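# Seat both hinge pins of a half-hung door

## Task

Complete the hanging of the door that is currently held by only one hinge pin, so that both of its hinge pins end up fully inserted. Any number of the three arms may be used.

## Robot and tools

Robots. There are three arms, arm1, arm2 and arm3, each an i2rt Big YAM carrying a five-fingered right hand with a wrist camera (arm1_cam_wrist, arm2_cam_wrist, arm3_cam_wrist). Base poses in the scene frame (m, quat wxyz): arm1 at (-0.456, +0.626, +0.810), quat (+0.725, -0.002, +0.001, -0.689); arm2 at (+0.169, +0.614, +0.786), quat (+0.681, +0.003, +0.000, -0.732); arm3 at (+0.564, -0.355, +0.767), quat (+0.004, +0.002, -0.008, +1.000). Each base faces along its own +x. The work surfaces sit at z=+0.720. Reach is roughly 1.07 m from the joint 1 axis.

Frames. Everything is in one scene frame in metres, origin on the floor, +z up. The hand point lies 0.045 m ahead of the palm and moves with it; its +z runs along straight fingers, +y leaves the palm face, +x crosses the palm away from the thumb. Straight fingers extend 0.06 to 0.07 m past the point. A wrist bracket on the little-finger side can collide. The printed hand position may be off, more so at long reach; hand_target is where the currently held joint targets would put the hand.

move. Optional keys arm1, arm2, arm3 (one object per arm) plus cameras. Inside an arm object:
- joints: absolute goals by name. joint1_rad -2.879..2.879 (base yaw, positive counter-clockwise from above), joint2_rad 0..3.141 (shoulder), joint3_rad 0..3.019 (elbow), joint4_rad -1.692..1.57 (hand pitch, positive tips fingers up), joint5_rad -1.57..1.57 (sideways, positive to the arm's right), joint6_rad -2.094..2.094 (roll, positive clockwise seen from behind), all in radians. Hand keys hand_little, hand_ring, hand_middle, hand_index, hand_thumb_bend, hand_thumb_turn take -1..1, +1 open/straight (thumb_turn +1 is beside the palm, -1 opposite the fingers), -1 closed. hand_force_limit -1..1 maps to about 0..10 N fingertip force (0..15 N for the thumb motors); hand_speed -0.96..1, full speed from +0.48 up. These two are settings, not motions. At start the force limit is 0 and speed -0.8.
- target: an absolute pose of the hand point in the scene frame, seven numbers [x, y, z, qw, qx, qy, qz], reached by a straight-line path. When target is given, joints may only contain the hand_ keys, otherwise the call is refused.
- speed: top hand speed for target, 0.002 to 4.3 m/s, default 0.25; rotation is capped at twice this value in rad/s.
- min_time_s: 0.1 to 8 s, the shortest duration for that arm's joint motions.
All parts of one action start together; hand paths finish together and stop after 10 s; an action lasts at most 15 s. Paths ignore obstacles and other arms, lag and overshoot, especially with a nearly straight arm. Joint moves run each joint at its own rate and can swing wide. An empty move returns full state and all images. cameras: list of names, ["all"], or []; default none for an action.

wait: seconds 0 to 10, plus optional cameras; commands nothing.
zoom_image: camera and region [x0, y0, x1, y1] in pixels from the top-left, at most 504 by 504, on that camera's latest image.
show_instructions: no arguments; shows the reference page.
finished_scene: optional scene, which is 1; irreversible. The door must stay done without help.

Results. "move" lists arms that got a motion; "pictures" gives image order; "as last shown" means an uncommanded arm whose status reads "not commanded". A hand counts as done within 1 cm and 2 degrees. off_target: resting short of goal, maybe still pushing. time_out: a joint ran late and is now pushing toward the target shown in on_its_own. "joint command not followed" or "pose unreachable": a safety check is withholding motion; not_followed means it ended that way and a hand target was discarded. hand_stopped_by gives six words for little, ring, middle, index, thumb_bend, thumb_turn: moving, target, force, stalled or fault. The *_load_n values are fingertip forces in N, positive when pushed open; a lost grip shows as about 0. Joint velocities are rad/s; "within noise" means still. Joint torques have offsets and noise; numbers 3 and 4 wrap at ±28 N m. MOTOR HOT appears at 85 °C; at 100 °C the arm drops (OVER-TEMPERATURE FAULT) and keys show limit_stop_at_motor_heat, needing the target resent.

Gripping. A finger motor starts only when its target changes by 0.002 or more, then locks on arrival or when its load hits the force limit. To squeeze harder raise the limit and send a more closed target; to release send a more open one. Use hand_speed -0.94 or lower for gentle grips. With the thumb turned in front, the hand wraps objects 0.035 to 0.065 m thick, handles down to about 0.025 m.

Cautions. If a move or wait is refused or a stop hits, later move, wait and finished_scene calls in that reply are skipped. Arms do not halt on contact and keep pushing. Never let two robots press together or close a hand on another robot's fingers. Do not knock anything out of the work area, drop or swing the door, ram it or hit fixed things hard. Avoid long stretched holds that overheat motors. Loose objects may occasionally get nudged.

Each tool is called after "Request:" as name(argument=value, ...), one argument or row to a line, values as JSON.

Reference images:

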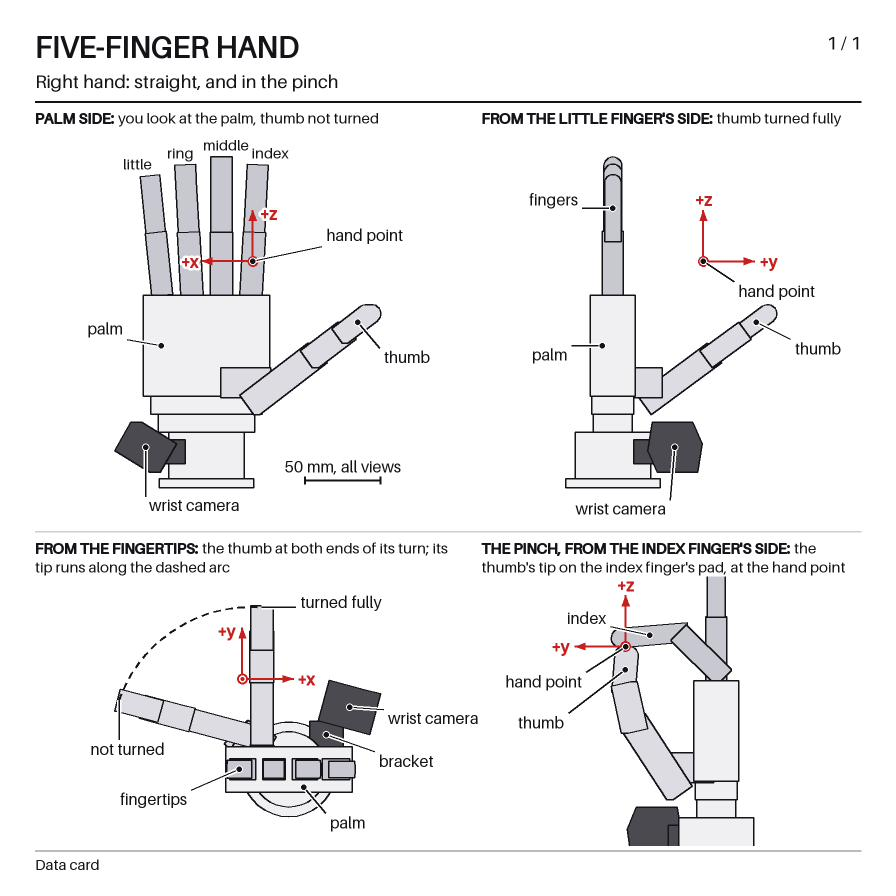

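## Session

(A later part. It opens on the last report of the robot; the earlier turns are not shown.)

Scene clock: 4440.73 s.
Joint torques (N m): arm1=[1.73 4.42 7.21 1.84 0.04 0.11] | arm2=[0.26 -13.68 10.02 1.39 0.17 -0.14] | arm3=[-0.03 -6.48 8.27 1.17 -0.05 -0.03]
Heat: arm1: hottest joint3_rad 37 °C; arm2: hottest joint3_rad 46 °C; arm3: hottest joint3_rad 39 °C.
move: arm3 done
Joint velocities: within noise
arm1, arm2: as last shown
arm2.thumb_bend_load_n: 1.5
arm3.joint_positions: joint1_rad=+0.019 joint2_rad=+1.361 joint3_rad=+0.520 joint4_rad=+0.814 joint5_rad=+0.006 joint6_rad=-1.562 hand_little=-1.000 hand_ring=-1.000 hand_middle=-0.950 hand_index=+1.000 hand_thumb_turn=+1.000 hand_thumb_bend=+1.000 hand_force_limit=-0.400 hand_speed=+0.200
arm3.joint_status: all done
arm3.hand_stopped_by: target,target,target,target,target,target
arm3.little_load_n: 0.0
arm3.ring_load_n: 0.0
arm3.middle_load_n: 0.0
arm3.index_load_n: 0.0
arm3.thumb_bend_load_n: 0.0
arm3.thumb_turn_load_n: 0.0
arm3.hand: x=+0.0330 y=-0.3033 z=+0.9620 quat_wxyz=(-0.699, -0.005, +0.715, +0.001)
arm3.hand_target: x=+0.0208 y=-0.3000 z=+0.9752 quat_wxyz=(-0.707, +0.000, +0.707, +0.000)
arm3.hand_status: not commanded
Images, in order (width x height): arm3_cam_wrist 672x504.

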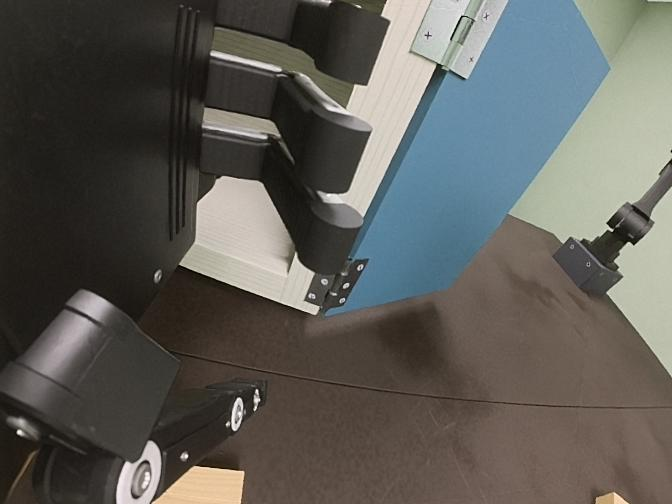

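Request:
move(
  arm3={"target":[0.055,-0.335,0.975,0.7071,0,-0.7071,0],"speed":0.1,"joints":{"hand_little":1,"hand_ring":1,"hand_middle":1}},
)

Request:
move(
  arm2={"target":[-0.035,-0.225,1.0,0.5193,0.5880,-0.3929,0.4800],"speed":0.12},
  cameras=["arm2_cam_wrist","arm3_cam_wrist"],
)

Scene clock: 4498.13 s.
Joint torques (N m): arm1=[1.73 4.48 7.21 1.85 0.03 0.11] | arm2=[0.32 -13.74 10.06 1.43 0.16 -0.14] | arm3=[0.85 -7.71 5.61 1.16 0.11 -0.02]
Heat: arm1: hottest joint3_rad 37 °C; arm2: hottest joint3_rad 46 °C; arm3: hottest joint3_rad 43 °C.
move: arm3 done
Joint velocities: within noise
arm1, arm2: as last shown
arm2.thumb_bend_load_n: 2.0
arm3.joint_positions: joint1_rad=+0.117 joint2_rad=+1.294 joint3_rad=+0.480 joint4_rad=+0.803 joint5_rad=+0.112 joint6_rad=-1.562 hand_little=+1.000 hand_ring=+1.000 hand_middle=+1.000 hand_index=+1.000 hand_thumb_turn=+1.000 hand_thumb_bend=+1.000 hand_force_limit=-0.400 hand_speed=+0.200
arm3.joint_status: all done
arm3.hand_stopped_by: target,target,target,target,target,target
arm3.little_load_n: 0.0
arm3.ring_load_n: 0.0
arm3.middle_load_n: 0.0
arm3.index_load_n: 0.0
arm3.thumb_bend_load_n: 0.0
arm3.thumb_turn_load_n: 0.0
arm3.hand: x=+0.0531 y=-0.3332 z=+0.9710 quat_wxyz=(-0.705, -0.003, +0.710, +0.004)
arm3.hand_target: x=+0.0550 y=-0.3351 z=+0.9749 quat_wxyz=(-0.707, +0.000, +0.707, +0.000)
arm3.hand_status: done (0.005 m and 0.7 deg from the pose sent, 0.041 m and 1.5 deg at the start)
pictures: none

Scene clock: 4500.60 s.
Joint torques (N m): arm1=[1.73 4.48 7.21 1.84 0.03 0.11] | arm2=[-0.67 -15.09 13.61 2.3 -0.14 -0.14] | arm3=[0.85 -7.77 5.6 1.16 0.11 -0.02]
Heat: arm1: hottest joint3_rad 37 °C; arm2: hottest joint3_rad 46 °C; arm3: hottest joint3_rad 43 °C.
move: arm2 off_target
Joint velocities: within noise
arm1.joint_positions: joint1_rad=+0.540 joint2_rad=+0.643 joint3_rad=+1.569 joint4_rad=-1.489 joint5_rad=+0.222 joint6_rad=-1.308 hand_little=+1.000 hand_ring=+1.000 hand_middle=+1.000 hand_index=+1.000 hand_thumb_turn=+1.000 hand_thumb_bend=+1.000 hand_force_limit=+0.000 hand_speed=-0.800
arm1.joint_status: not commanded
arm1.hand_stopped_by: target,target,target,target,target,target
arm1.little_load_n: 0.0
arm1.ring_load_n: 0.0
arm1.middle_load_n: 0.0
arm1.index_load_n: 0.0
arm1.thumb_bend_load_n: 0.0
arm1.thumb_turn_load_n: 0.0
arm1.hand: x=-0.4302 y=+0.4273 z=+1.3542 quat_wxyz=(+0.261, +0.677, -0.549, +0.414)
arm1.hand_target: x=-0.4304 y=+0.4313 z=+1.3581 quat_wxyz=(+0.258, +0.677, -0.548, +0.418)
arm1.hand_status: not commanded
arm2.joint_positions: joint1_rad=-0.183 joint2_rad=+2.034 joint3_rad=+1.449 joint4_rad=+0.543 joint5_rad=-0.413 joint6_rad=-1.796 hand_little=+1.000 hand_ring=+1.000 hand_middle=+1.000 hand_index=-0.161 hand_thumb_turn=-0.650 hand_thumb_bend=+0.050 hand_force_limit=+0.100 hand_speed=-0.900
arm2.joint_status: not commanded
arm2.hand_stopped_by: target,target,target,force,target,target
arm2.little_load_n: 0.0
arm2.ring_load_n: 0.0
arm2.middle_load_n: 0.0
arm2.index_load_n: 4.5
arm2.thumb_bend_load_n: 2.0
arm2.thumb_turn_load_n: 0.0
arm2.hand: x=-0.0286 y=-0.2118 z=+0.9811 quat_wxyz=(+0.500, +0.594, -0.410, +0.478)
arm2.hand_target: x=-0.0345 y=-0.2232 z=+1.0002 quat_wxyz=(+0.519, +0.588, -0.393, +0.480)
arm2.hand_status: off_target (0.024 m and 3.0 deg from the pose sent, 0.185 m and 18.1 deg at the start)
arm3: as last shown
Images, in order (width x height): arm2_cam_wrist 672x504, arm3_cam_wrist 672x504.

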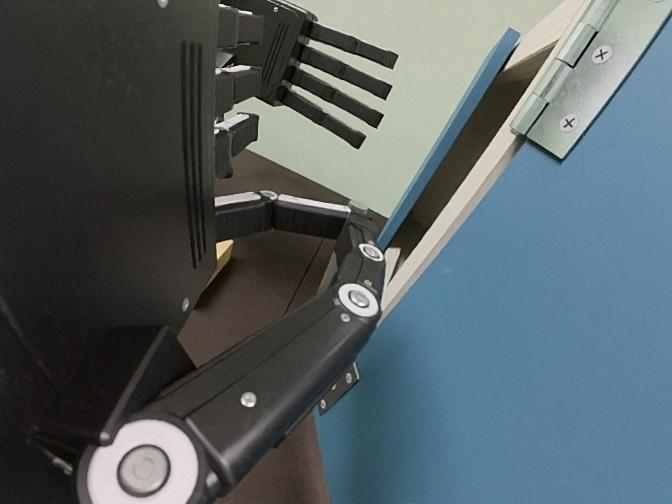

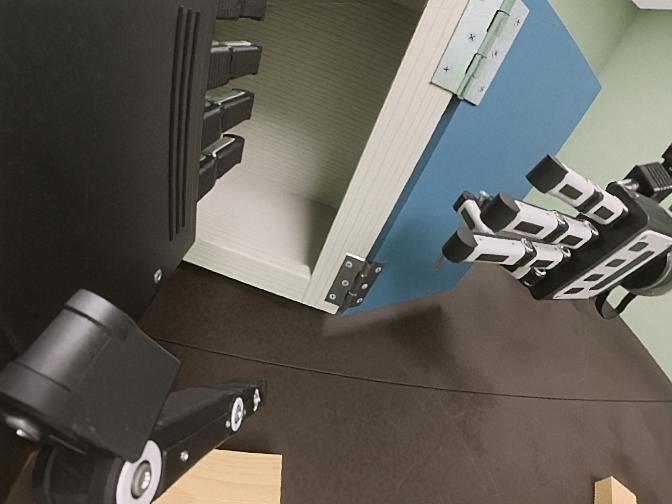

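Request:
zoom_image(
  camera="arm3_cam_wrist",
  region=[320, 170, 560, 330],
)

Request:
zoom_image(
  camera="arm2_cam_wrist",
  region=[290, 180, 430, 440],
)

Scaled by 2.100 from the camera's image (finer frame: 960x720).

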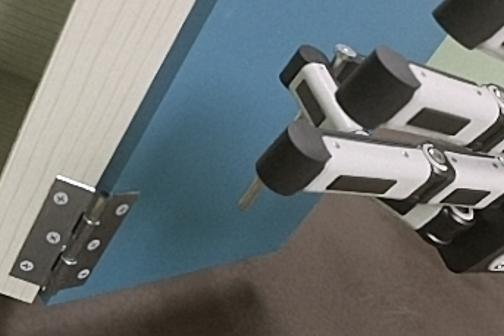

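Scaled by 1.938 from the camera's image (finer frame: 960x720).

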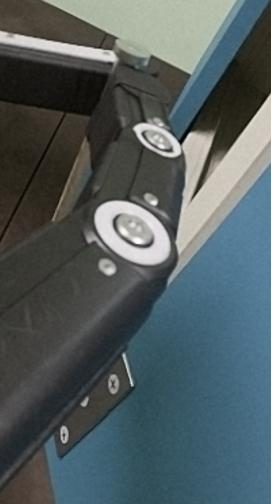

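Request:
move(
  arm2={"target":[-0.064,-0.268,0.972,0.5364,0.5816,-0.3734,0.4843],"speed":0.1},
  cameras=["arm2_cam_wrist","arm3_cam_wrist"],
)

Request:
zoom_image(
  camera="arm3_cam_wrist",
  region=[300, 170, 500, 320],
)

Scene clock: 4558.17 s.
Joint torques (N m): arm1=[1.73 4.54 7.21 1.84 0.03 0.11] | arm2=[-0.97 -16.56 13.65 2.32 -0.13 -0.14] | arm3=[0.85 -7.82 5.61 1.16 0.11 -0.02]
Heat: arm1: hottest joint3_rad 37 °C; arm2: hottest joint3_rad 51 °C; arm3: hottest joint3_rad 41 °C.
move: arm2 off_target
Joint velocities: within noise
arm1, arm3: as last shown
arm2.joint_positions: joint1_rad=-0.206 joint2_rad=+2.202 joint3_rad=+1.624 joint4_rad=+0.586 joint5_rad=-0.444 joint6_rad=-1.805 hand_little=+1.000 hand_ring=+1.000 hand_middle=+1.000 hand_index=-0.161 hand_thumb_turn=-0.650 hand_thumb_bend=+0.050 hand_force_limit=+0.100 hand_speed=-0.900
arm2.joint_status: not commanded
arm2.hand_stopped_by: target,target,target,force,target,target
arm2.little_load_n: 0.0
arm2.ring_load_n: 0.0
arm2.middle_load_n: 0.0
arm2.index_load_n: 4.5
arm2.thumb_bend_load_n: 1.5
arm2.thumb_turn_load_n: 0.0
arm2.hand: x=-0.0547 y=-0.2571 z=+0.9546 quat_wxyz=(+0.517, +0.588, -0.390, +0.484)
arm2.hand_target: x=-0.0637 y=-0.2661 z=+0.9720 quat_wxyz=(+0.536, +0.582, -0.374, +0.484)
arm2.hand_status: off_target (0.023 m and 3.1 deg from the pose sent, 0.067 m and 6.1 deg at the start)
Images, in order (width x height): arm2_cam_wrist 672x504, arm3_cam_wrist 672x504.

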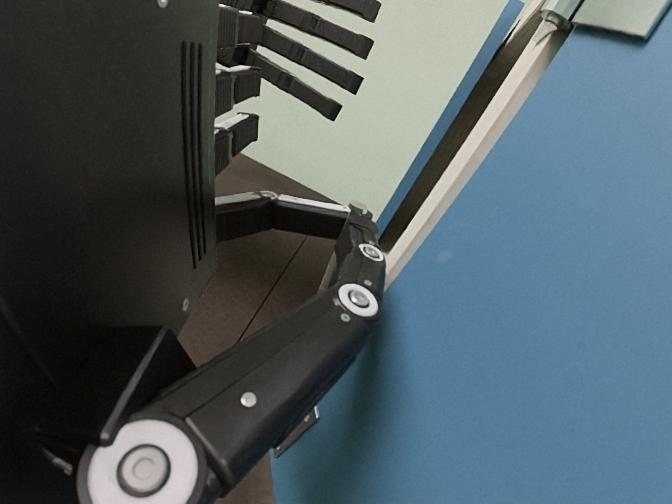

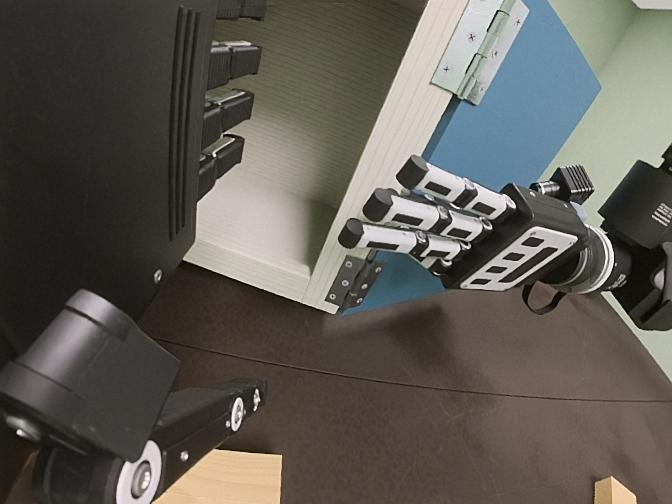

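Scaled by 2.520 from the camera's image (finer frame: 960x720).

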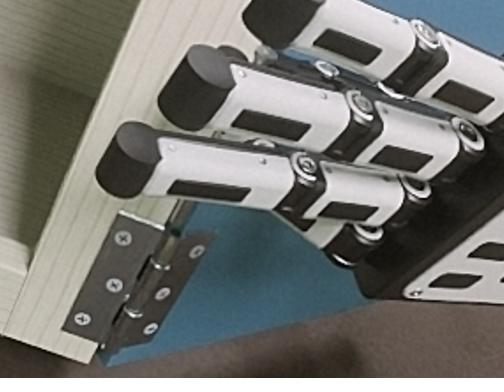

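Request:
zoom_image(
  camera="arm3_cam_wrist",
  region=[325, 230, 405, 320],
)

Scaled by 5.600 from the camera's image (finer frame: 960x720).

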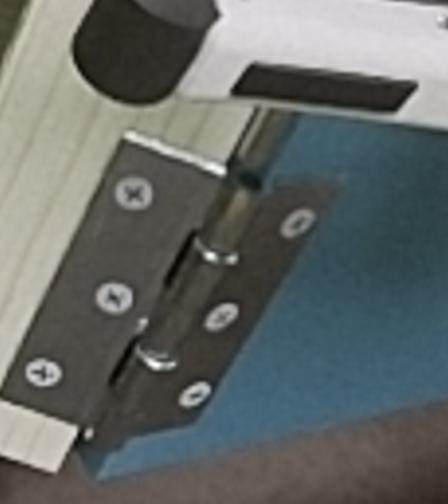

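Request:
move(
  arm3={"target":[0.01,-0.42,0.965,0.646,-0.2875,-0.6459,-0.2875],"speed":0.2},
  cameras=["arm3_cam_wrist"],
)

Scene clock: 4581.40 s.
Joint torques (N m): arm1=[1.79 4.54 7.23 1.84 0.04 0.11] | arm2=[-1.2 -16.38 13.65 2.36 -0.12 -0.14] | arm3=[0.91 -13.04 8.38 0.5 0.2 -0.02]
Heat: arm1: hottest joint3_rad 37 °C; arm2: hottest joint3_rad 54 °C; arm3: hottest joint3_rad 41 °C.
move: arm3 off_target
Joint velocities: within noise
arm1, arm2: as last shown
arm1.thumb_turn_load_n: -0.5
arm2.thumb_bend_load_n: 2.0
arm3.joint_positions: joint1_rad=+0.484 joint2_rad=+1.776 joint3_rad=+1.023 joint4_rad=+0.666 joint5_rad=+1.317 joint6_rad=-1.516 hand_little=+1.000 hand_ring=+1.000 hand_middle=+1.000 hand_index=+1.000 hand_thumb_turn=+1.000 hand_thumb_bend=+1.000 hand_force_limit=-0.400 hand_speed=+0.200
arm3.joint_status: not commanded
arm3.hand_stopped_by: target,target,target,target,target,target
arm3.little_load_n: 0.0
arm3.ring_load_n: 0.0
arm3.middle_load_n: 0.0
arm3.index_load_n: 0.0
arm3.thumb_bend_load_n: 0.0
arm3.thumb_turn_load_n: 0.0
arm3.hand: x=+0.0210 y=-0.4108 z=+0.9549 quat_wxyz=(-0.638, +0.277, +0.653, +0.300)
arm3.hand_target: x=+0.0106 y=-0.4198 z=+0.9650 quat_wxyz=(-0.646, +0.287, +0.646, +0.288)
arm3.hand_status: off_target (0.018 m and 2.2 deg from the pose sent, 0.097 m and 47.9 deg at the start)
Images, in order (width x height): arm3_cam_wrist 672x504.

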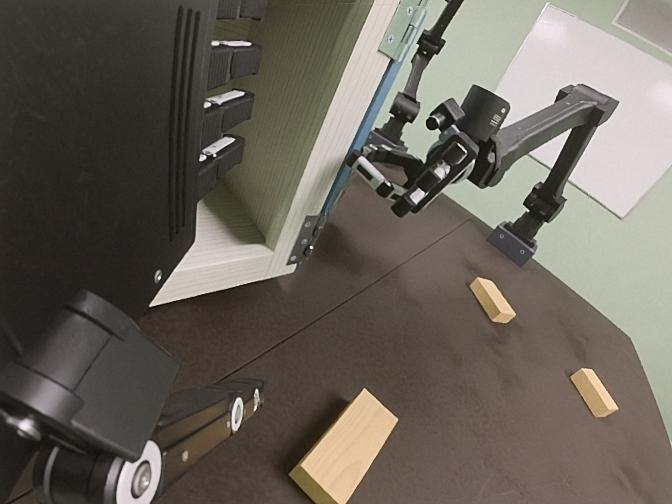

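Request:
zoom_image(
  camera="arm3_cam_wrist",
  region=[280, 130, 400, 270],
)

Scaled by 3.600 from the camera's image (finer frame: 960x720).

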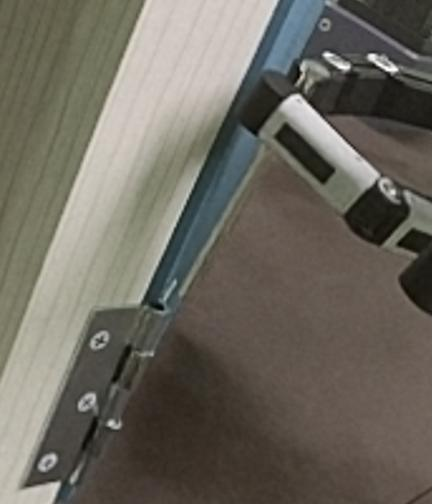

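Request:
zoom_image(
  camera="arm3_cam_wrist",
  region=[300, 140, 370, 240],
)

Request:
zoom_image(
  camera="arm3_cam_wrist",
  region=[305, 190, 355, 240],
)

Scaled by 5.040 from the camera's image (finer frame: 960x720).

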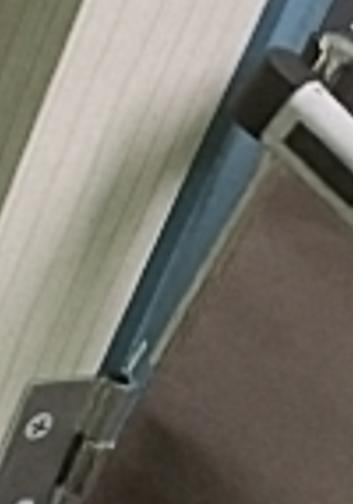

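Scaled by 10.080 from the camera's image (finer frame: 960x720).

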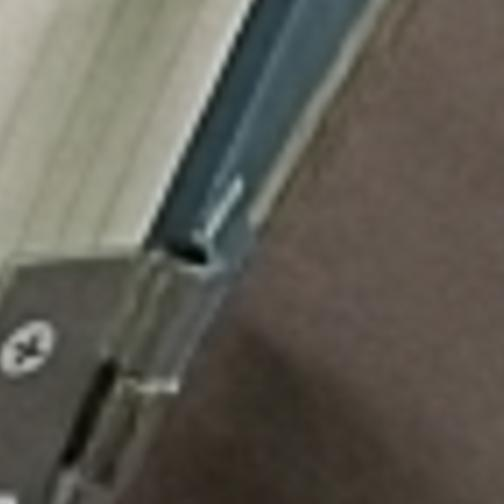

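Request:
move(
  arm2={"target":[-0.081,-0.257,0.970,0.5396,0.5435,-0.3743,0.5227],"speed":0.06},
  cameras=["arm2_cam_wrist","arm3_cam_wrist"],
)

Request:
zoom_image(
  camera="arm3_cam_wrist",
  region=[300, 140, 370, 240],
)

Request:
zoom_image(
  camera="arm3_cam_wrist",
  region=[305, 190, 355, 240],
)

Scene clock: 4631.30 s.
Joint torques (N m): arm1=[1.79 4.54 7.2 1.84 0.03 0.11] | arm2=[-1.38 -15.85 11.71 2.35 0.04 0.13] | arm3=[0.85 -13.04 8.36 0.53 0.2 -0.02]
Heat: arm1: hottest joint3_rad 37 °C; arm2: hottest joint3_rad 55 °C; arm3: hottest joint3_rad 45 °C.
move: arm2 off_target
Joint velocities: within noise
arm1, arm3: as last shown
arm1.thumb_turn_load_n: 0.0
arm2.joint_positions: joint1_rad=-0.233 joint2_rad=+2.219 joint3_rad=+1.624 joint4_rad=+0.724 joint5_rad=-0.477 joint6_rad=-1.717 hand_little=+1.000 hand_ring=+1.000 hand_middle=+1.000 hand_index=-0.161 hand_thumb_turn=-0.650 hand_thumb_bend=+0.050 hand_force_limit=+0.100 hand_speed=-0.900
arm2.joint_status: not commanded
arm2.hand_stopped_by: target,target,target,force,target,target
arm2.little_load_n: 0.0
arm2.ring_load_n: 0.0
arm2.middle_load_n: 0.0
arm2.index_load_n: 4.5
arm2.thumb_bend_load_n: 2.0
arm2.thumb_turn_load_n: 0.0
arm2.hand: x=-0.0701 y=-0.2529 z=+0.9726 quat_wxyz=(+0.534, +0.551, -0.375, +0.520)
arm2.hand_target: x=-0.0807 y=-0.2564 z=+0.9701 quat_wxyz=(+0.539, +0.544, -0.374, +0.523)
arm2.hand_status: off_target (0.012 m and 1.1 deg from the pose sent, 0.031 m and 7.5 deg at the start)
arm3.hand: x=+0.0210 y=-0.4108 z=+0.9548 quat_wxyz=(-0.638, +0.278, +0.653, +0.300)
arm3.hand_target: x=+0.0106 y=-0.4198 z=+0.9651 quat_wxyz=(-0.646, +0.287, +0.646, +0.288)
Images, in order (width x height): arm2_cam_wrist 672x504, arm3_cam_wrist 672x504.

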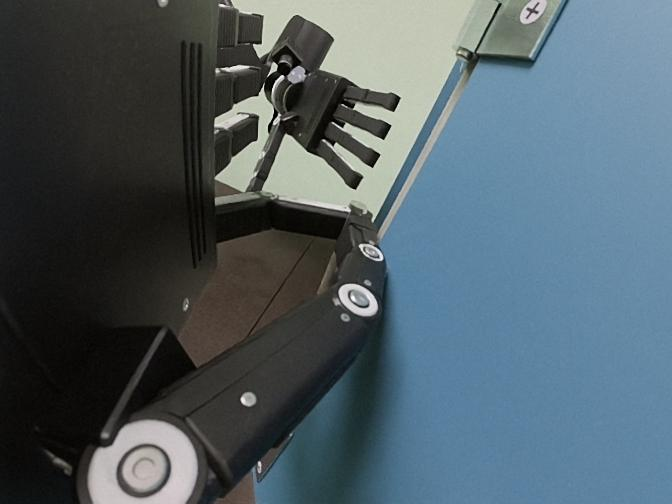

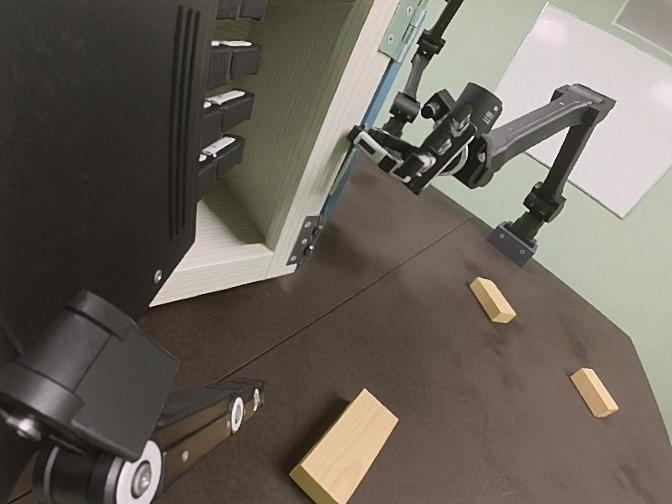

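Scaled by 5.040 from the camera's image (finer frame: 960x720).

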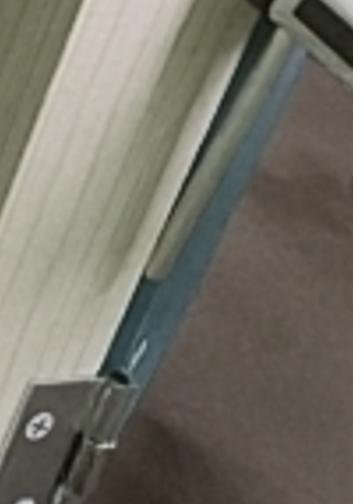

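Scaled by 10.080 from the camera's image (finer frame: 960x720).

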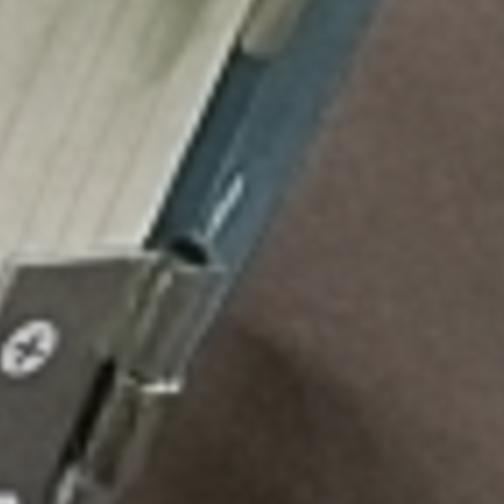

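Request:
zoom_image(
  camera="arm3_cam_wrist",
  region=[330, 90, 430, 200],
)

Request:
zoom_image(
  camera="arm2_cam_wrist",
  region=[310, 180, 410, 280],
)

Scaled by 4.582 from the camera's image (finer frame: 960x720).

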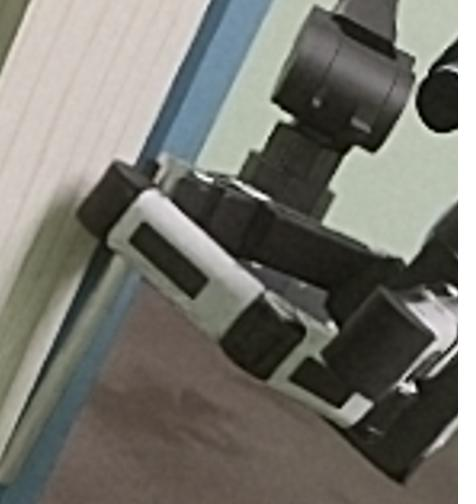

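Scaled by 5.040 from the camera's image (finer frame: 960x720).

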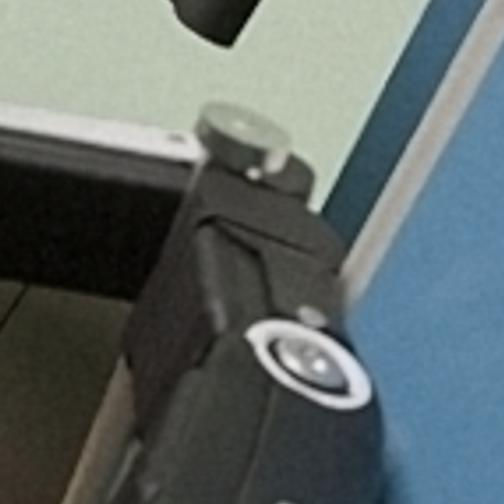

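Request:
move(
  arm3={"target":[0.06,-0.345,0.92,0.7071,0,-0.7071,0],"speed":0.2},
  cameras=["arm3_cam_wrist"],
)

Request:
zoom_image(
  camera="arm3_cam_wrist",
  region=[320, 110, 440, 250],
)

Scene clock: 4669.53 s.
Joint torques (N m): arm1=[1.79 4.54 7.23 1.85 0.03 0.11] | arm2=[-1.14 -15.97 11.73 2.33 0.01 0.12] | arm3=[0.26 -9 4.29 2.06 0 -0.17]
Heat: arm1: hottest joint3_rad 37 °C; arm2: hottest joint3_rad 53 °C; arm3: hottest joint3_rad 45 °C.
move: arm3 off_target
Joint velocities: within noise
arm1, arm2: as last shown
arm2.hand_target: x=-0.0807 y=-0.2564 z=+0.9700 quat_wxyz=(+0.539, +0.544, -0.374, +0.523)
arm3.joint_positions: joint1_rad=+0.162 joint2_rad=+1.482 joint3_rad=+0.419 joint4_rad=+1.025 joint5_rad=+0.152 joint6_rad=-1.546 hand_little=+1.000 hand_ring=+1.000 hand_middle=+1.000 hand_index=+1.000 hand_thumb_turn=+1.000 hand_thumb_bend=+1.000 hand_force_limit=-0.400 hand_speed=+0.200
arm3.joint_status: not commanded
arm3.hand_stopped_by: target,target,target,target,target,target
arm3.little_load_n: 0.0
arm3.ring_load_n: 0.0
arm3.middle_load_n: 0.0
arm3.index_load_n: 0.0
arm3.thumb_bend_load_n: 0.0
arm3.thumb_turn_load_n: 0.0
arm3.hand: x=+0.0597 y=-0.3469 z=+0.9075 quat_wxyz=(-0.695, +0.000, +0.719, -0.002)
arm3.hand_target: x=+0.0600 y=-0.3450 z=+0.9199 quat_wxyz=(-0.707, +0.000, +0.707, +0.000)
arm3.hand_status: off_target (0.013 m and 1.9 deg from the pose sent, 0.084 m and 48.2 deg at the start)
Images, in order (width x height): arm3_cam_wrist 672x504.

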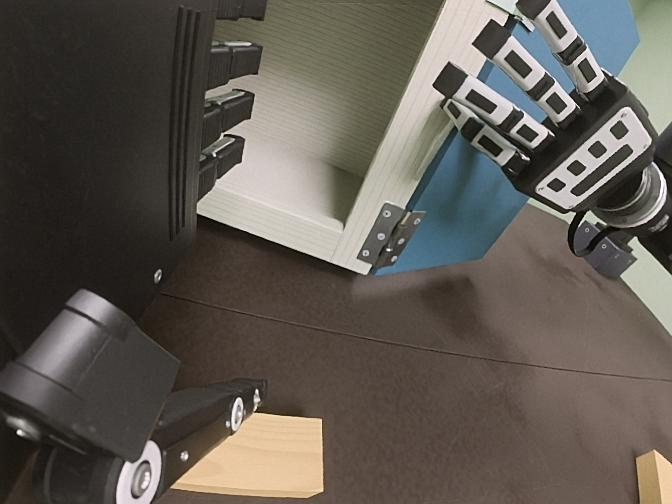

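Scaled by 3.600 from the camera's image (finer frame: 960x720).

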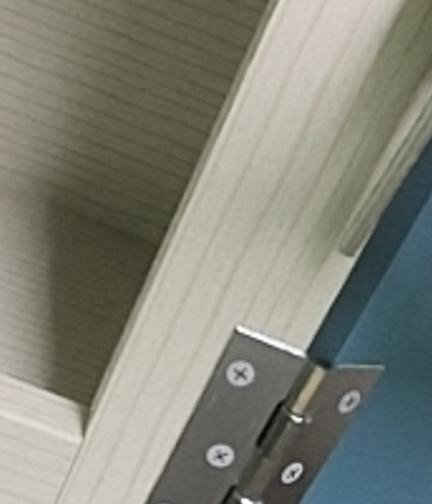

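Request:
zoom_image(
  camera="arm3_cam_wrist",
  region=[380, 110, 480, 230],
)

Scaled by 4.200 from the camera's image (finer frame: 960x720).

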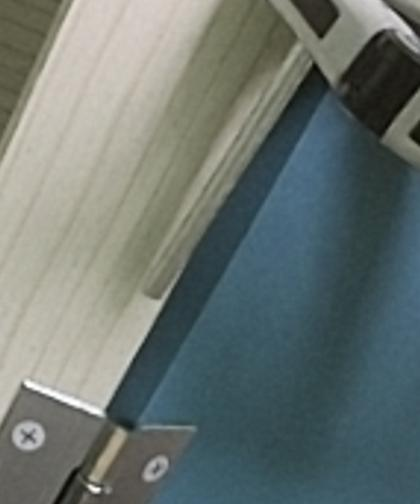

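Request:
move(
  arm2={"target":[-0.088,-0.2475,0.962,0.5396,0.5435,-0.3743,0.5227],"speed":0.05},
  cameras=["arm3_cam_wrist"],
)

Request:
zoom_image(
  camera="arm3_cam_wrist",
  region=[380, 110, 480, 230],
)

Scene clock: 4691.17 s.
Joint torques (N m): arm1=[1.79 4.54 7.21 1.84 0.03 0.11] | arm2=[-2.02 -16.03 9.31 2.33 0.09 0.11] | arm3=[0.21 -8.88 4.29 2.04 0 -0.17]
Heat: arm1: hottest joint3_rad 37 °C; arm2: hottest joint3_rad 52 °C; arm3: hottest joint3_rad 43 °C.
move: arm2 off_target
Joint velocities: within noise
arm1, arm3: as last shown
arm2.joint_positions: joint1_rad=-0.238 joint2_rad=+2.219 joint3_rad=+1.622 joint4_rad=+0.753 joint5_rad=-0.491 joint6_rad=-1.713 hand_little=+1.000 hand_ring=+1.000 hand_middle=+1.000 hand_index=-0.161 hand_thumb_turn=-0.650 hand_thumb_bend=+0.050 hand_force_limit=+0.100 hand_speed=-0.900
arm2.joint_status: not commanded
arm2.hand_stopped_by: target,target,target,force,target,target
arm2.little_load_n: -0.5
arm2.ring_load_n: 0.0
arm2.middle_load_n: 0.0
arm2.index_load_n: 5.0
arm2.thumb_bend_load_n: 1.0
arm2.thumb_turn_load_n: 0.0
arm2.hand: x=-0.0712 y=-0.2514 z=+0.9790 quat_wxyz=(+0.539, +0.548, -0.364, +0.526)
arm2.hand_target: x=-0.0876 y=-0.2471 z=+0.9623 quat_wxyz=(+0.540, +0.544, -0.374, +0.523)
arm2.hand_status: off_target (0.024 m and 1.3 deg from the pose sent, 0.021 m and 1.1 deg at the start)
Images, in order (width x height): arm3_cam_wrist 672x504.

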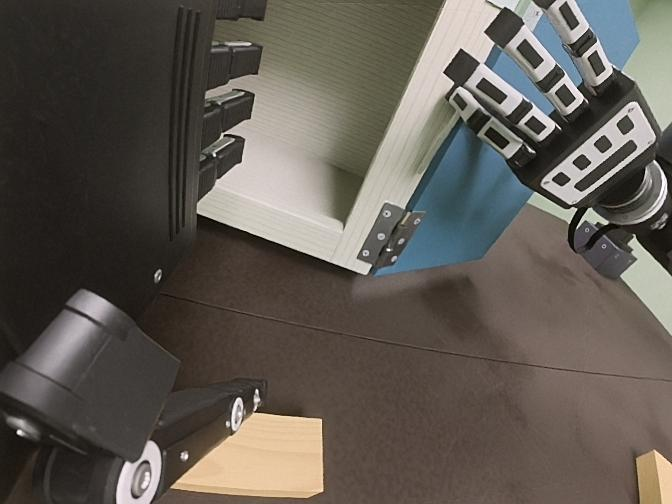

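Scaled by 4.200 from the camera's image (finer frame: 960x720).

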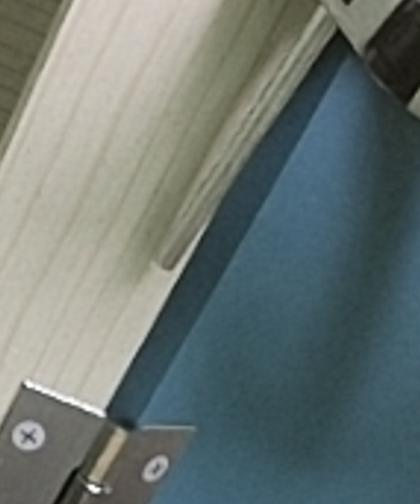

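Request:
move(
  arm3={"target":[0.01,-0.42,0.945,0.646,-0.2875,-0.6459,-0.2875],"speed":0.2},
  cameras=["arm3_cam_wrist","arm2_cam_wrist"],
)

Request:
zoom_image(
  camera="arm3_cam_wrist",
  region=[310, 80, 410, 200],
)

Scene clock: 4700.73 s.
Joint torques (N m): arm1=[1.73 4.48 7.21 1.85 0.03 0.11] | arm2=[-1.79 -16.26 9.39 2.33 0.08 0.11] | arm3=[0.85 -13.04 7.99 0.53 0.2 -0.01]
Heat: arm1: hottest joint3_rad 37 °C; arm2: hottest joint3_rad 50 °C; arm3: hottest joint3_rad 42 °C.
move: arm3 off_target
Joint velocities: within noise
arm1, arm2: as last shown
arm2.little_load_n: 0.0
arm2.index_load_n: 4.5
arm3.joint_positions: joint1_rad=+0.484 joint2_rad=+1.812 joint3_rad=+1.012 joint4_rad=+0.717 joint5_rad=+1.318 joint6_rad=-1.516 hand_little=+1.000 hand_ring=+1.000 hand_middle=+1.000 hand_index=+1.000 hand_thumb_turn=+1.000 hand_thumb_bend=+1.000 hand_force_limit=-0.400 hand_speed=+0.200
arm3.joint_status: not commanded
arm3.hand_stopped_by: target,target,target,target,target,target
arm3.little_load_n: 0.0
arm3.ring_load_n: 0.0
arm3.middle_load_n: 0.0
arm3.index_load_n: 0.0
arm3.thumb_bend_load_n: 0.0
arm3.thumb_turn_load_n: 0.0
arm3.hand: x=+0.0207 y=-0.4108 z=+0.9368 quat_wxyz=(-0.639, +0.278, +0.652, +0.299)
arm3.hand_target: x=+0.0106 y=-0.4200 z=+0.9451 quat_wxyz=(-0.646, +0.287, +0.646, +0.287)
arm3.hand_status: off_target (0.016 m and 2.0 deg from the pose sent, 0.096 m and 48.1 deg at the start)
pictures: arm2_cam_wrist, arm3_cam_wrist
Images, in order (width x height): arm2_cam_wrist 672x504, arm3_cam_wrist 672x504.

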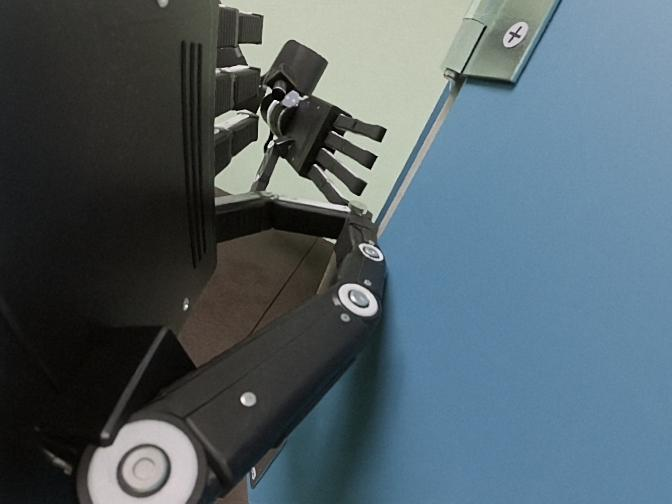

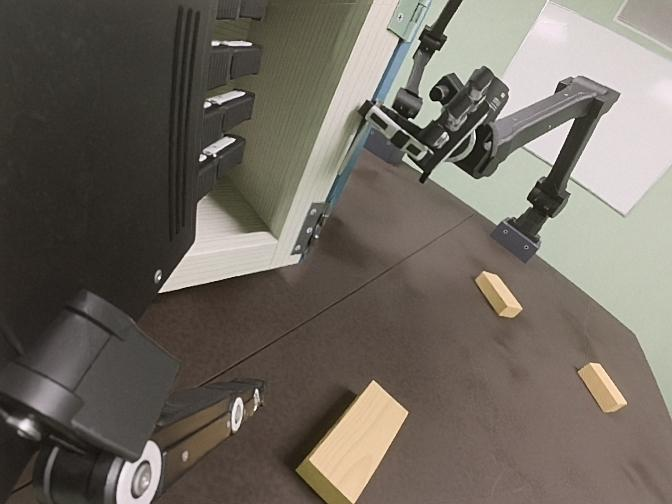

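Scaled by 4.200 from the camera's image (finer frame: 960x720).

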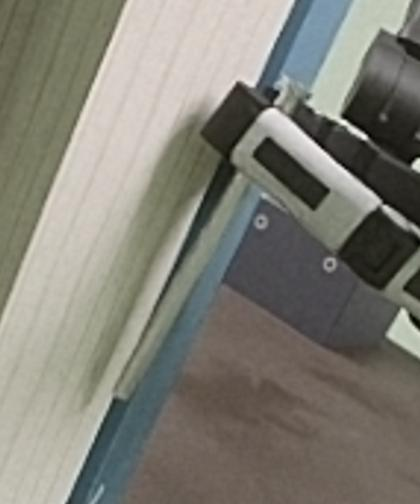

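Request:
move(
  arm2={"target":[-0.068,-0.2475,0.968,0.5396,0.5435,-0.3743,0.5227],"speed":0.08},
  cameras=["arm3_cam_wrist"],
)

Request:
zoom_image(
  camera="arm3_cam_wrist",
  region=[310, 80, 410, 200],
)

Scene clock: 4732.47 s.
Joint torques (N m): arm1=[1.79 4.42 7.21 1.84 0.03 0.11] | arm2=[-0.09 -17.61 9.17 2.17 0.27 0.07] | arm3=[0.79 -13.1 7.97 0.53 0.2 -0.02]
Heat: arm1: hottest joint3_rad 37 °C; arm2: hottest joint3_rad 47 °C; arm3: hottest joint3_rad 44 °C.
move: arm2 done
Joint velocities: within noise
arm1, arm3: as last shown
arm2.joint_positions: joint1_rad=-0.236 joint2_rad=+2.219 joint3_rad=+1.600 joint4_rad=+0.755 joint5_rad=-0.469 joint6_rad=-1.713 hand_little=+1.000 hand_ring=+1.000 hand_middle=+1.000 hand_index=-0.161 hand_thumb_turn=-0.650 hand_thumb_bend=+0.050 hand_force_limit=+0.100 hand_speed=-0.900
arm2.joint_status: not commanded
arm2.hand_stopped_by: target,target,target,force,target,target
arm2.little_load_n: 0.0
arm2.ring_load_n: 0.0
arm2.middle_load_n: 0.0
arm2.index_load_n: 4.5
arm2.thumb_bend_load_n: 1.5
arm2.thumb_turn_load_n: 0.0
arm2.hand: x=-0.0726 y=-0.2469 z=+0.9667 quat_wxyz=(+0.538, +0.547, -0.377, +0.519)
arm2.hand_target: x=-0.0681 y=-0.2475 z=+0.9682 quat_wxyz=(+0.540, +0.544, -0.374, +0.523)
arm2.hand_status: done (0.005 m and 0.7 deg from the pose sent, 0.012 m and 1.3 deg at the start)
arm3.joint_positions: joint1_rad=+0.484 joint2_rad=+1.812 joint3_rad=+1.012 joint4_rad=+0.716 joint5_rad=+1.318 joint6_rad=-1.515 hand_little=+1.000 hand_ring=+1.000 hand_middle=+1.000 hand_index=+1.000 hand_thumb_turn=+1.000 hand_thumb_bend=+1.000 hand_force_limit=-0.400 hand_speed=+0.200
arm3.hand: x=+0.0207 y=-0.4108 z=+0.9368 quat_wxyz=(-0.639, +0.279, +0.652, +0.299)
arm3.hand_target: x=+0.0106 y=-0.4200 z=+0.9451 quat_wxyz=(-0.646, +0.287, +0.646, +0.288)
Images, in order (width x height): arm3_cam_wrist 672x504.

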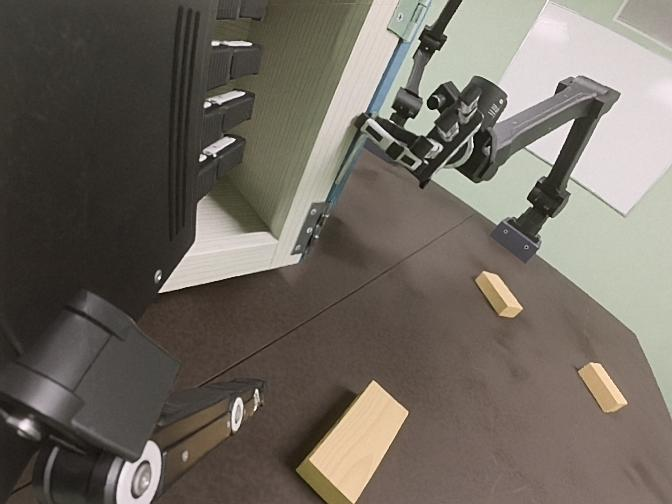

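Scaled by 4.200 from the camera's image (finer frame: 960x720).

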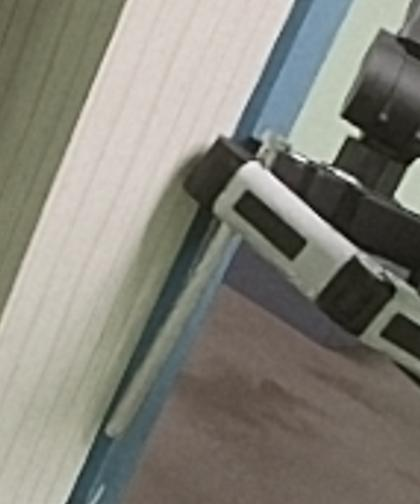

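Request:
move(
  arm2={"target":[-0.090,-0.238,0.945,0.5396,0.5435,-0.3743,0.5227],"speed":0.06},
  cameras=["arm3_cam_wrist"],
)

Request:
zoom_image(
  camera="arm3_cam_wrist",
  region=[310, 100, 410, 220],
)

Scene clock: 4750.87 s.
Joint torques (N m): arm1=[1.79 4.54 7.21 1.84 0.03 0.11] | arm2=[-2.02 -15.68 8.79 2.24 0.16 0.11] | arm3=[0.85 -13.04 8.01 0.53 0.2 -0.02]
Heat: arm1: hottest joint3_rad 37 °C; arm2: hottest joint3_rad 46 °C; arm3: hottest joint3_rad 44 °C.
move: arm2 off_target
Joint velocities: within noise
arm1.joint_positions: joint1_rad=+0.540 joint2_rad=+0.643 joint3_rad=+1.569 joint4_rad=-1.489 joint5_rad=+0.222 joint6_rad=-1.308 hand_little=+1.000 hand_ring=+1.000 hand_middle=+1.000 hand_index=+1.000 hand_thumb_turn=+1.000 hand_thumb_bend=+1.000 hand_force_limit=+0.000 hand_speed=-0.800
arm1.joint_status: not commanded
arm1.hand_stopped_by: target,target,target,target,target,target
arm1.little_load_n: 0.0
arm1.ring_load_n: 0.0
arm1.middle_load_n: 0.0
arm1.index_load_n: 0.0
arm1.thumb_bend_load_n: 0.0
arm1.thumb_turn_load_n: 0.0
arm1.hand: x=-0.4302 y=+0.4273 z=+1.3542 quat_wxyz=(+0.261, +0.677, -0.549, +0.414)
arm1.hand_target: x=-0.4304 y=+0.4313 z=+1.3581 quat_wxyz=(+0.258, +0.677, -0.548, +0.418)
arm1.hand_status: not commanded
arm2.joint_positions: joint1_rad=-0.245 joint2_rad=+2.223 joint3_rad=+1.588 joint4_rad=+0.803 joint5_rad=-0.500 joint6_rad=-1.712 hand_little=+1.000 hand_ring=+1.000 hand_middle=+1.000 hand_index=-0.161 hand_thumb_turn=-0.650 hand_thumb_bend=+0.050 hand_force_limit=+0.100 hand_speed=-0.900
arm2.joint_status: not commanded
arm2.hand_stopped_by: target,target,target,force,target,target
arm2.little_load_n: 0.0
arm2.ring_load_n: 0.0
arm2.middle_load_n: 0.0
arm2.index_load_n: 5.0
arm2.thumb_bend_load_n: 1.5
arm2.thumb_turn_load_n: 0.0
arm2.hand: x=-0.0732 y=-0.2426 z=+0.9686 quat_wxyz=(+0.542, +0.547, -0.360, +0.527)
arm2.hand_target: x=-0.0897 y=-0.2374 z=+0.9454 quat_wxyz=(+0.540, +0.544, -0.374, +0.523)
arm2.hand_status: off_target (0.029 m and 1.8 deg from the pose sent, 0.029 m and 0.7 deg at the start)
arm3: as last shown
Images, in order (width x height): arm3_cam_wrist 672x504.

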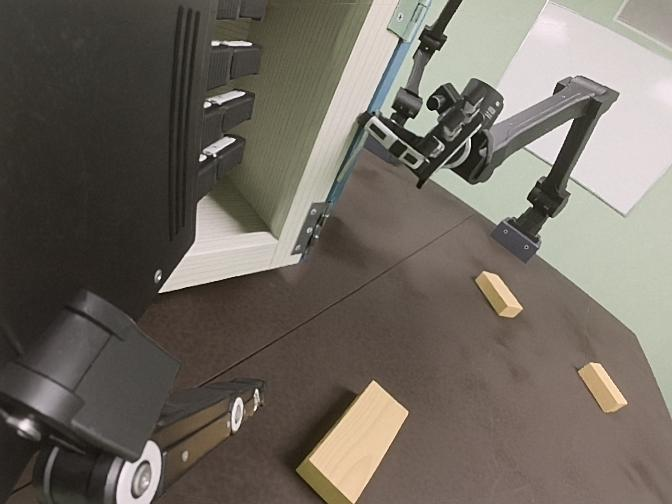

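Scaled by 4.200 from the camera's image (finer frame: 960x720).

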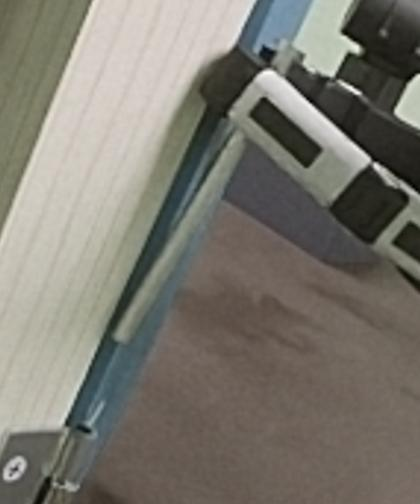

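Request:
move(
  arm2={"target":[-0.066,-0.240,0.965,0.5396,0.5435,-0.3743,0.5227],"speed":0.08},
)

Request:
move(
  arm3={"target":[0.06,-0.33,1.10,0.6,-0.2,-0.7,-0.2],"speed":0.25},
)

Request:
move(
  arm3={"target":[0.0,-0.28,1.14,0.424,0,-0.9056,0],"speed":0.2,"joints":{"hand_index":-0.9,"hand_middle":-0.9,"hand_ring":-0.9,"hand_little":-0.9}},
  cameras=["arm3_cam_wrist"],
)

Scene clock: 4758.30 s.
Joint torques (N m): arm1=[1.73 4.48 7.2 1.84 0.04 0.11] | arm2=[0.09 -18.49 9.01 1.31 0.23 0.04] | arm3=[0.97 -13.1 7.99 0.51 0.19 -0.02]
Heat: arm1: hottest joint3_rad 37 °C; arm2: hottest joint3_rad 46 °C; arm3: hottest joint3_rad 44 °C.
move: arm2 off_target
Joint velocities: within noise
arm1, arm3: as last shown
arm2.joint_positions: joint1_rad=-0.238 joint2_rad=+2.223 joint3_rad=+1.567 joint4_rad=+0.801 joint5_rad=-0.468 joint6_rad=-1.712 hand_little=+1.000 hand_ring=+1.000 hand_middle=+1.000 hand_index=-0.161 hand_thumb_turn=-0.650 hand_thumb_bend=+0.050 hand_force_limit=+0.100 hand_speed=-0.900
arm2.joint_status: not commanded
arm2.hand_stopped_by: target,target,target,force,target,target
arm2.little_load_n: 0.0
arm2.ring_load_n: 0.0
arm2.middle_load_n: 0.0
arm2.index_load_n: 4.5
arm2.thumb_bend_load_n: 2.0
arm2.thumb_turn_load_n: 0.0
arm2.hand: x=-0.0721 y=-0.2392 z=+0.9563 quat_wxyz=(+0.541, +0.545, -0.375, +0.520)
arm2.hand_target: x=-0.0660 y=-0.2401 z=+0.9652 quat_wxyz=(+0.540, +0.543, -0.374, +0.523)
arm2.hand_status: off_target (0.011 m and 0.4 deg from the pose sent, 0.008 m and 1.7 deg at the start)
pictures: none

arm3: "target": qw, qx, qy, qz must be a unit quaternion (the sum of their squares is 1)

not run: a call was refused earlier in this reply.

Request:
move(
  arm3={"target":[0.06,-0.38,1.10,0.5604,-0.1501,-0.8006,-0.1501],"speed":0.25,"joints":{"hand_index":-0.9,"hand_middle":-0.9,"hand_ring":-0.9,"hand_little":-0.9}},
)

Request:
move(
  arm3={"target":[0.01,-0.29,1.15,0.4240,0,-0.9056,0],"speed":0.2},
  cameras=["arm3_cam_wrist"],
)

Scene clock: 4762.83 s.
Joint torques (N m): arm1=[1.79 4.48 7.23 1.84 0.03 0.11] | arm2=[0.03 -18.67 9.02 1.31 0.25 0.06] | arm3=[0.21 -8.29 10.61 0.75 0.32 -0.04]
Heat: arm1: hottest joint3_rad 37 °C; arm2: hottest joint3_rad 46 °C; arm3: hottest joint3_rad 44 °C.
move: arm3 off_target
Joint velocities: within noise
arm1.joint_positions: joint1_rad=+0.540 joint2_rad=+0.643 joint3_rad=+1.569 joint4_rad=-1.489 joint5_rad=+0.222 joint6_rad=-1.308 hand_little=+1.000 hand_ring=+1.000 hand_middle=+1.000 hand_index=+1.000 hand_thumb_turn=+1.000 hand_thumb_bend=+1.000 hand_force_limit=+0.000 hand_speed=-0.800
arm1.joint_status: not commanded
arm1.hand_stopped_by: target,target,target,target,target,target
arm1.little_load_n: 0.0
arm1.ring_load_n: 0.0
arm1.middle_load_n: 0.0
arm1.index_load_n: 0.0
arm1.thumb_bend_load_n: 0.0
arm1.thumb_turn_load_n: 0.0
arm1.hand: x=-0.4302 y=+0.4273 z=+1.3542 quat_wxyz=(+0.261, +0.677, -0.549, +0.414)
arm1.hand_target: x=-0.4304 y=+0.4313 z=+1.3581 quat_wxyz=(+0.258, +0.677, -0.548, +0.418)
arm1.hand_status: not commanded
arm2.joint_positions: joint1_rad=-0.238 joint2_rad=+2.223 joint3_rad=+1.567 joint4_rad=+0.801 joint5_rad=-0.468 joint6_rad=-1.712 hand_little=+1.000 hand_ring=+1.000 hand_middle=+1.000 hand_index=-0.161 hand_thumb_turn=-0.650 hand_thumb_bend=+0.050 hand_force_limit=+0.100 hand_speed=-0.900
arm2.joint_status: not commanded
arm2.hand_stopped_by: target,target,target,force,target,target
arm2.little_load_n: 0.0
arm2.ring_load_n: 0.0
arm2.middle_load_n: 0.0
arm2.index_load_n: 4.5
arm2.thumb_bend_load_n: 1.5
arm2.thumb_turn_load_n: 0.0
arm2.hand: x=-0.0721 y=-0.2392 z=+0.9563 quat_wxyz=(+0.541, +0.545, -0.375, +0.520)
arm2.hand_target: x=-0.0660 y=-0.2401 z=+0.9652 quat_wxyz=(+0.540, +0.543, -0.374, +0.523)
arm2.hand_status: not commanded
arm3.joint_positions: joint1_rad=+0.394 joint2_rad=+1.229 joint3_rad=+1.042 joint4_rad=-0.337 joint5_rad=+0.762 joint6_rad=-1.294 hand_little=-0.900 hand_ring=-0.900 hand_middle=-0.900 hand_index=-0.900 hand_thumb_turn=+1.000 hand_thumb_bend=+1.000 hand_force_limit=-0.400 hand_speed=+0.200
arm3.joint_status: all done
arm3.hand_stopped_by: target,target,target,target,target,target
arm3.little_load_n: 0.0
arm3.ring_load_n: 0.0
arm3.middle_load_n: 0.0
arm3.index_load_n: 0.0
arm3.thumb_bend_load_n: 0.0
arm3.thumb_turn_load_n: 0.0
arm3.hand: x=+0.0683 y=-0.3788 z=+1.0777 quat_wxyz=(-0.546, +0.137, +0.811, +0.160)
arm3.hand_target: x=+0.0609 y=-0.3799 z=+1.0999 quat_wxyz=(-0.561, +0.150, +0.801, +0.150)
arm3.hand_status: off_target (0.024 m and 2.8 deg from the pose sent, 0.171 m and 29.7 deg at the start)
pictures: none

Scene clock: 4765.00 s.
Joint torques (N m): arm1=[1.79 4.48 7.21 1.84 0.03 0.11] | arm2=[-0.03 -18.73 8.94 1.31 0.24 0.06] | arm3=[0.44 -8.7 11.38 0.77 0.02 -0.19]
Heat: arm1: hottest joint3_rad 37 °C; arm2: hottest joint3_rad 46 °C; arm3: hottest joint3_rad 45 °C.
move: arm3 off_target
Joint velocities: within noise
arm1, arm2: as last shown
arm3.joint_positions: joint1_rad=-0.023 joint2_rad=+1.307 joint3_rad=+1.425 joint4_rad=-0.857 joint5_rad=-0.034 joint6_rad=-1.569 hand_little=-0.900 hand_ring=-0.900 hand_middle=-0.900 hand_index=-0.900 hand_thumb_turn=+1.000 hand_thumb_bend=+1.000 hand_force_limit=-0.400 hand_speed=+0.200
arm3.joint_status: not commanded
arm3.hand_stopped_by: target,target,target,target,target,target
arm3.little_load_n: 0.0
arm3.ring_load_n: 0.0
arm3.middle_load_n: 0.0
arm3.index_load_n: 0.0
arm3.thumb_bend_load_n: -0.5
arm3.thumb_turn_load_n: 0.0
arm3.hand: x=+0.0207 y=-0.2908 z=+1.1249 quat_wxyz=(-0.406, +0.005, +0.914, -0.002)
arm3.hand_target: x=+0.0112 y=-0.2902 z=+1.1498 quat_wxyz=(-0.424, +0.000, +0.905, +0.000)
arm3.hand_status: off_target (0.027 m and 2.3 deg from the pose sent, 0.128 m and 30.1 deg at the start)
Images, in order (width x height): arm3_cam_wrist 672x504.

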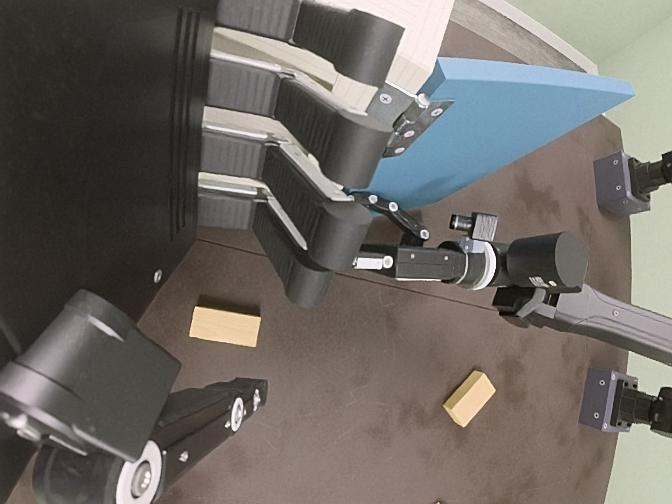

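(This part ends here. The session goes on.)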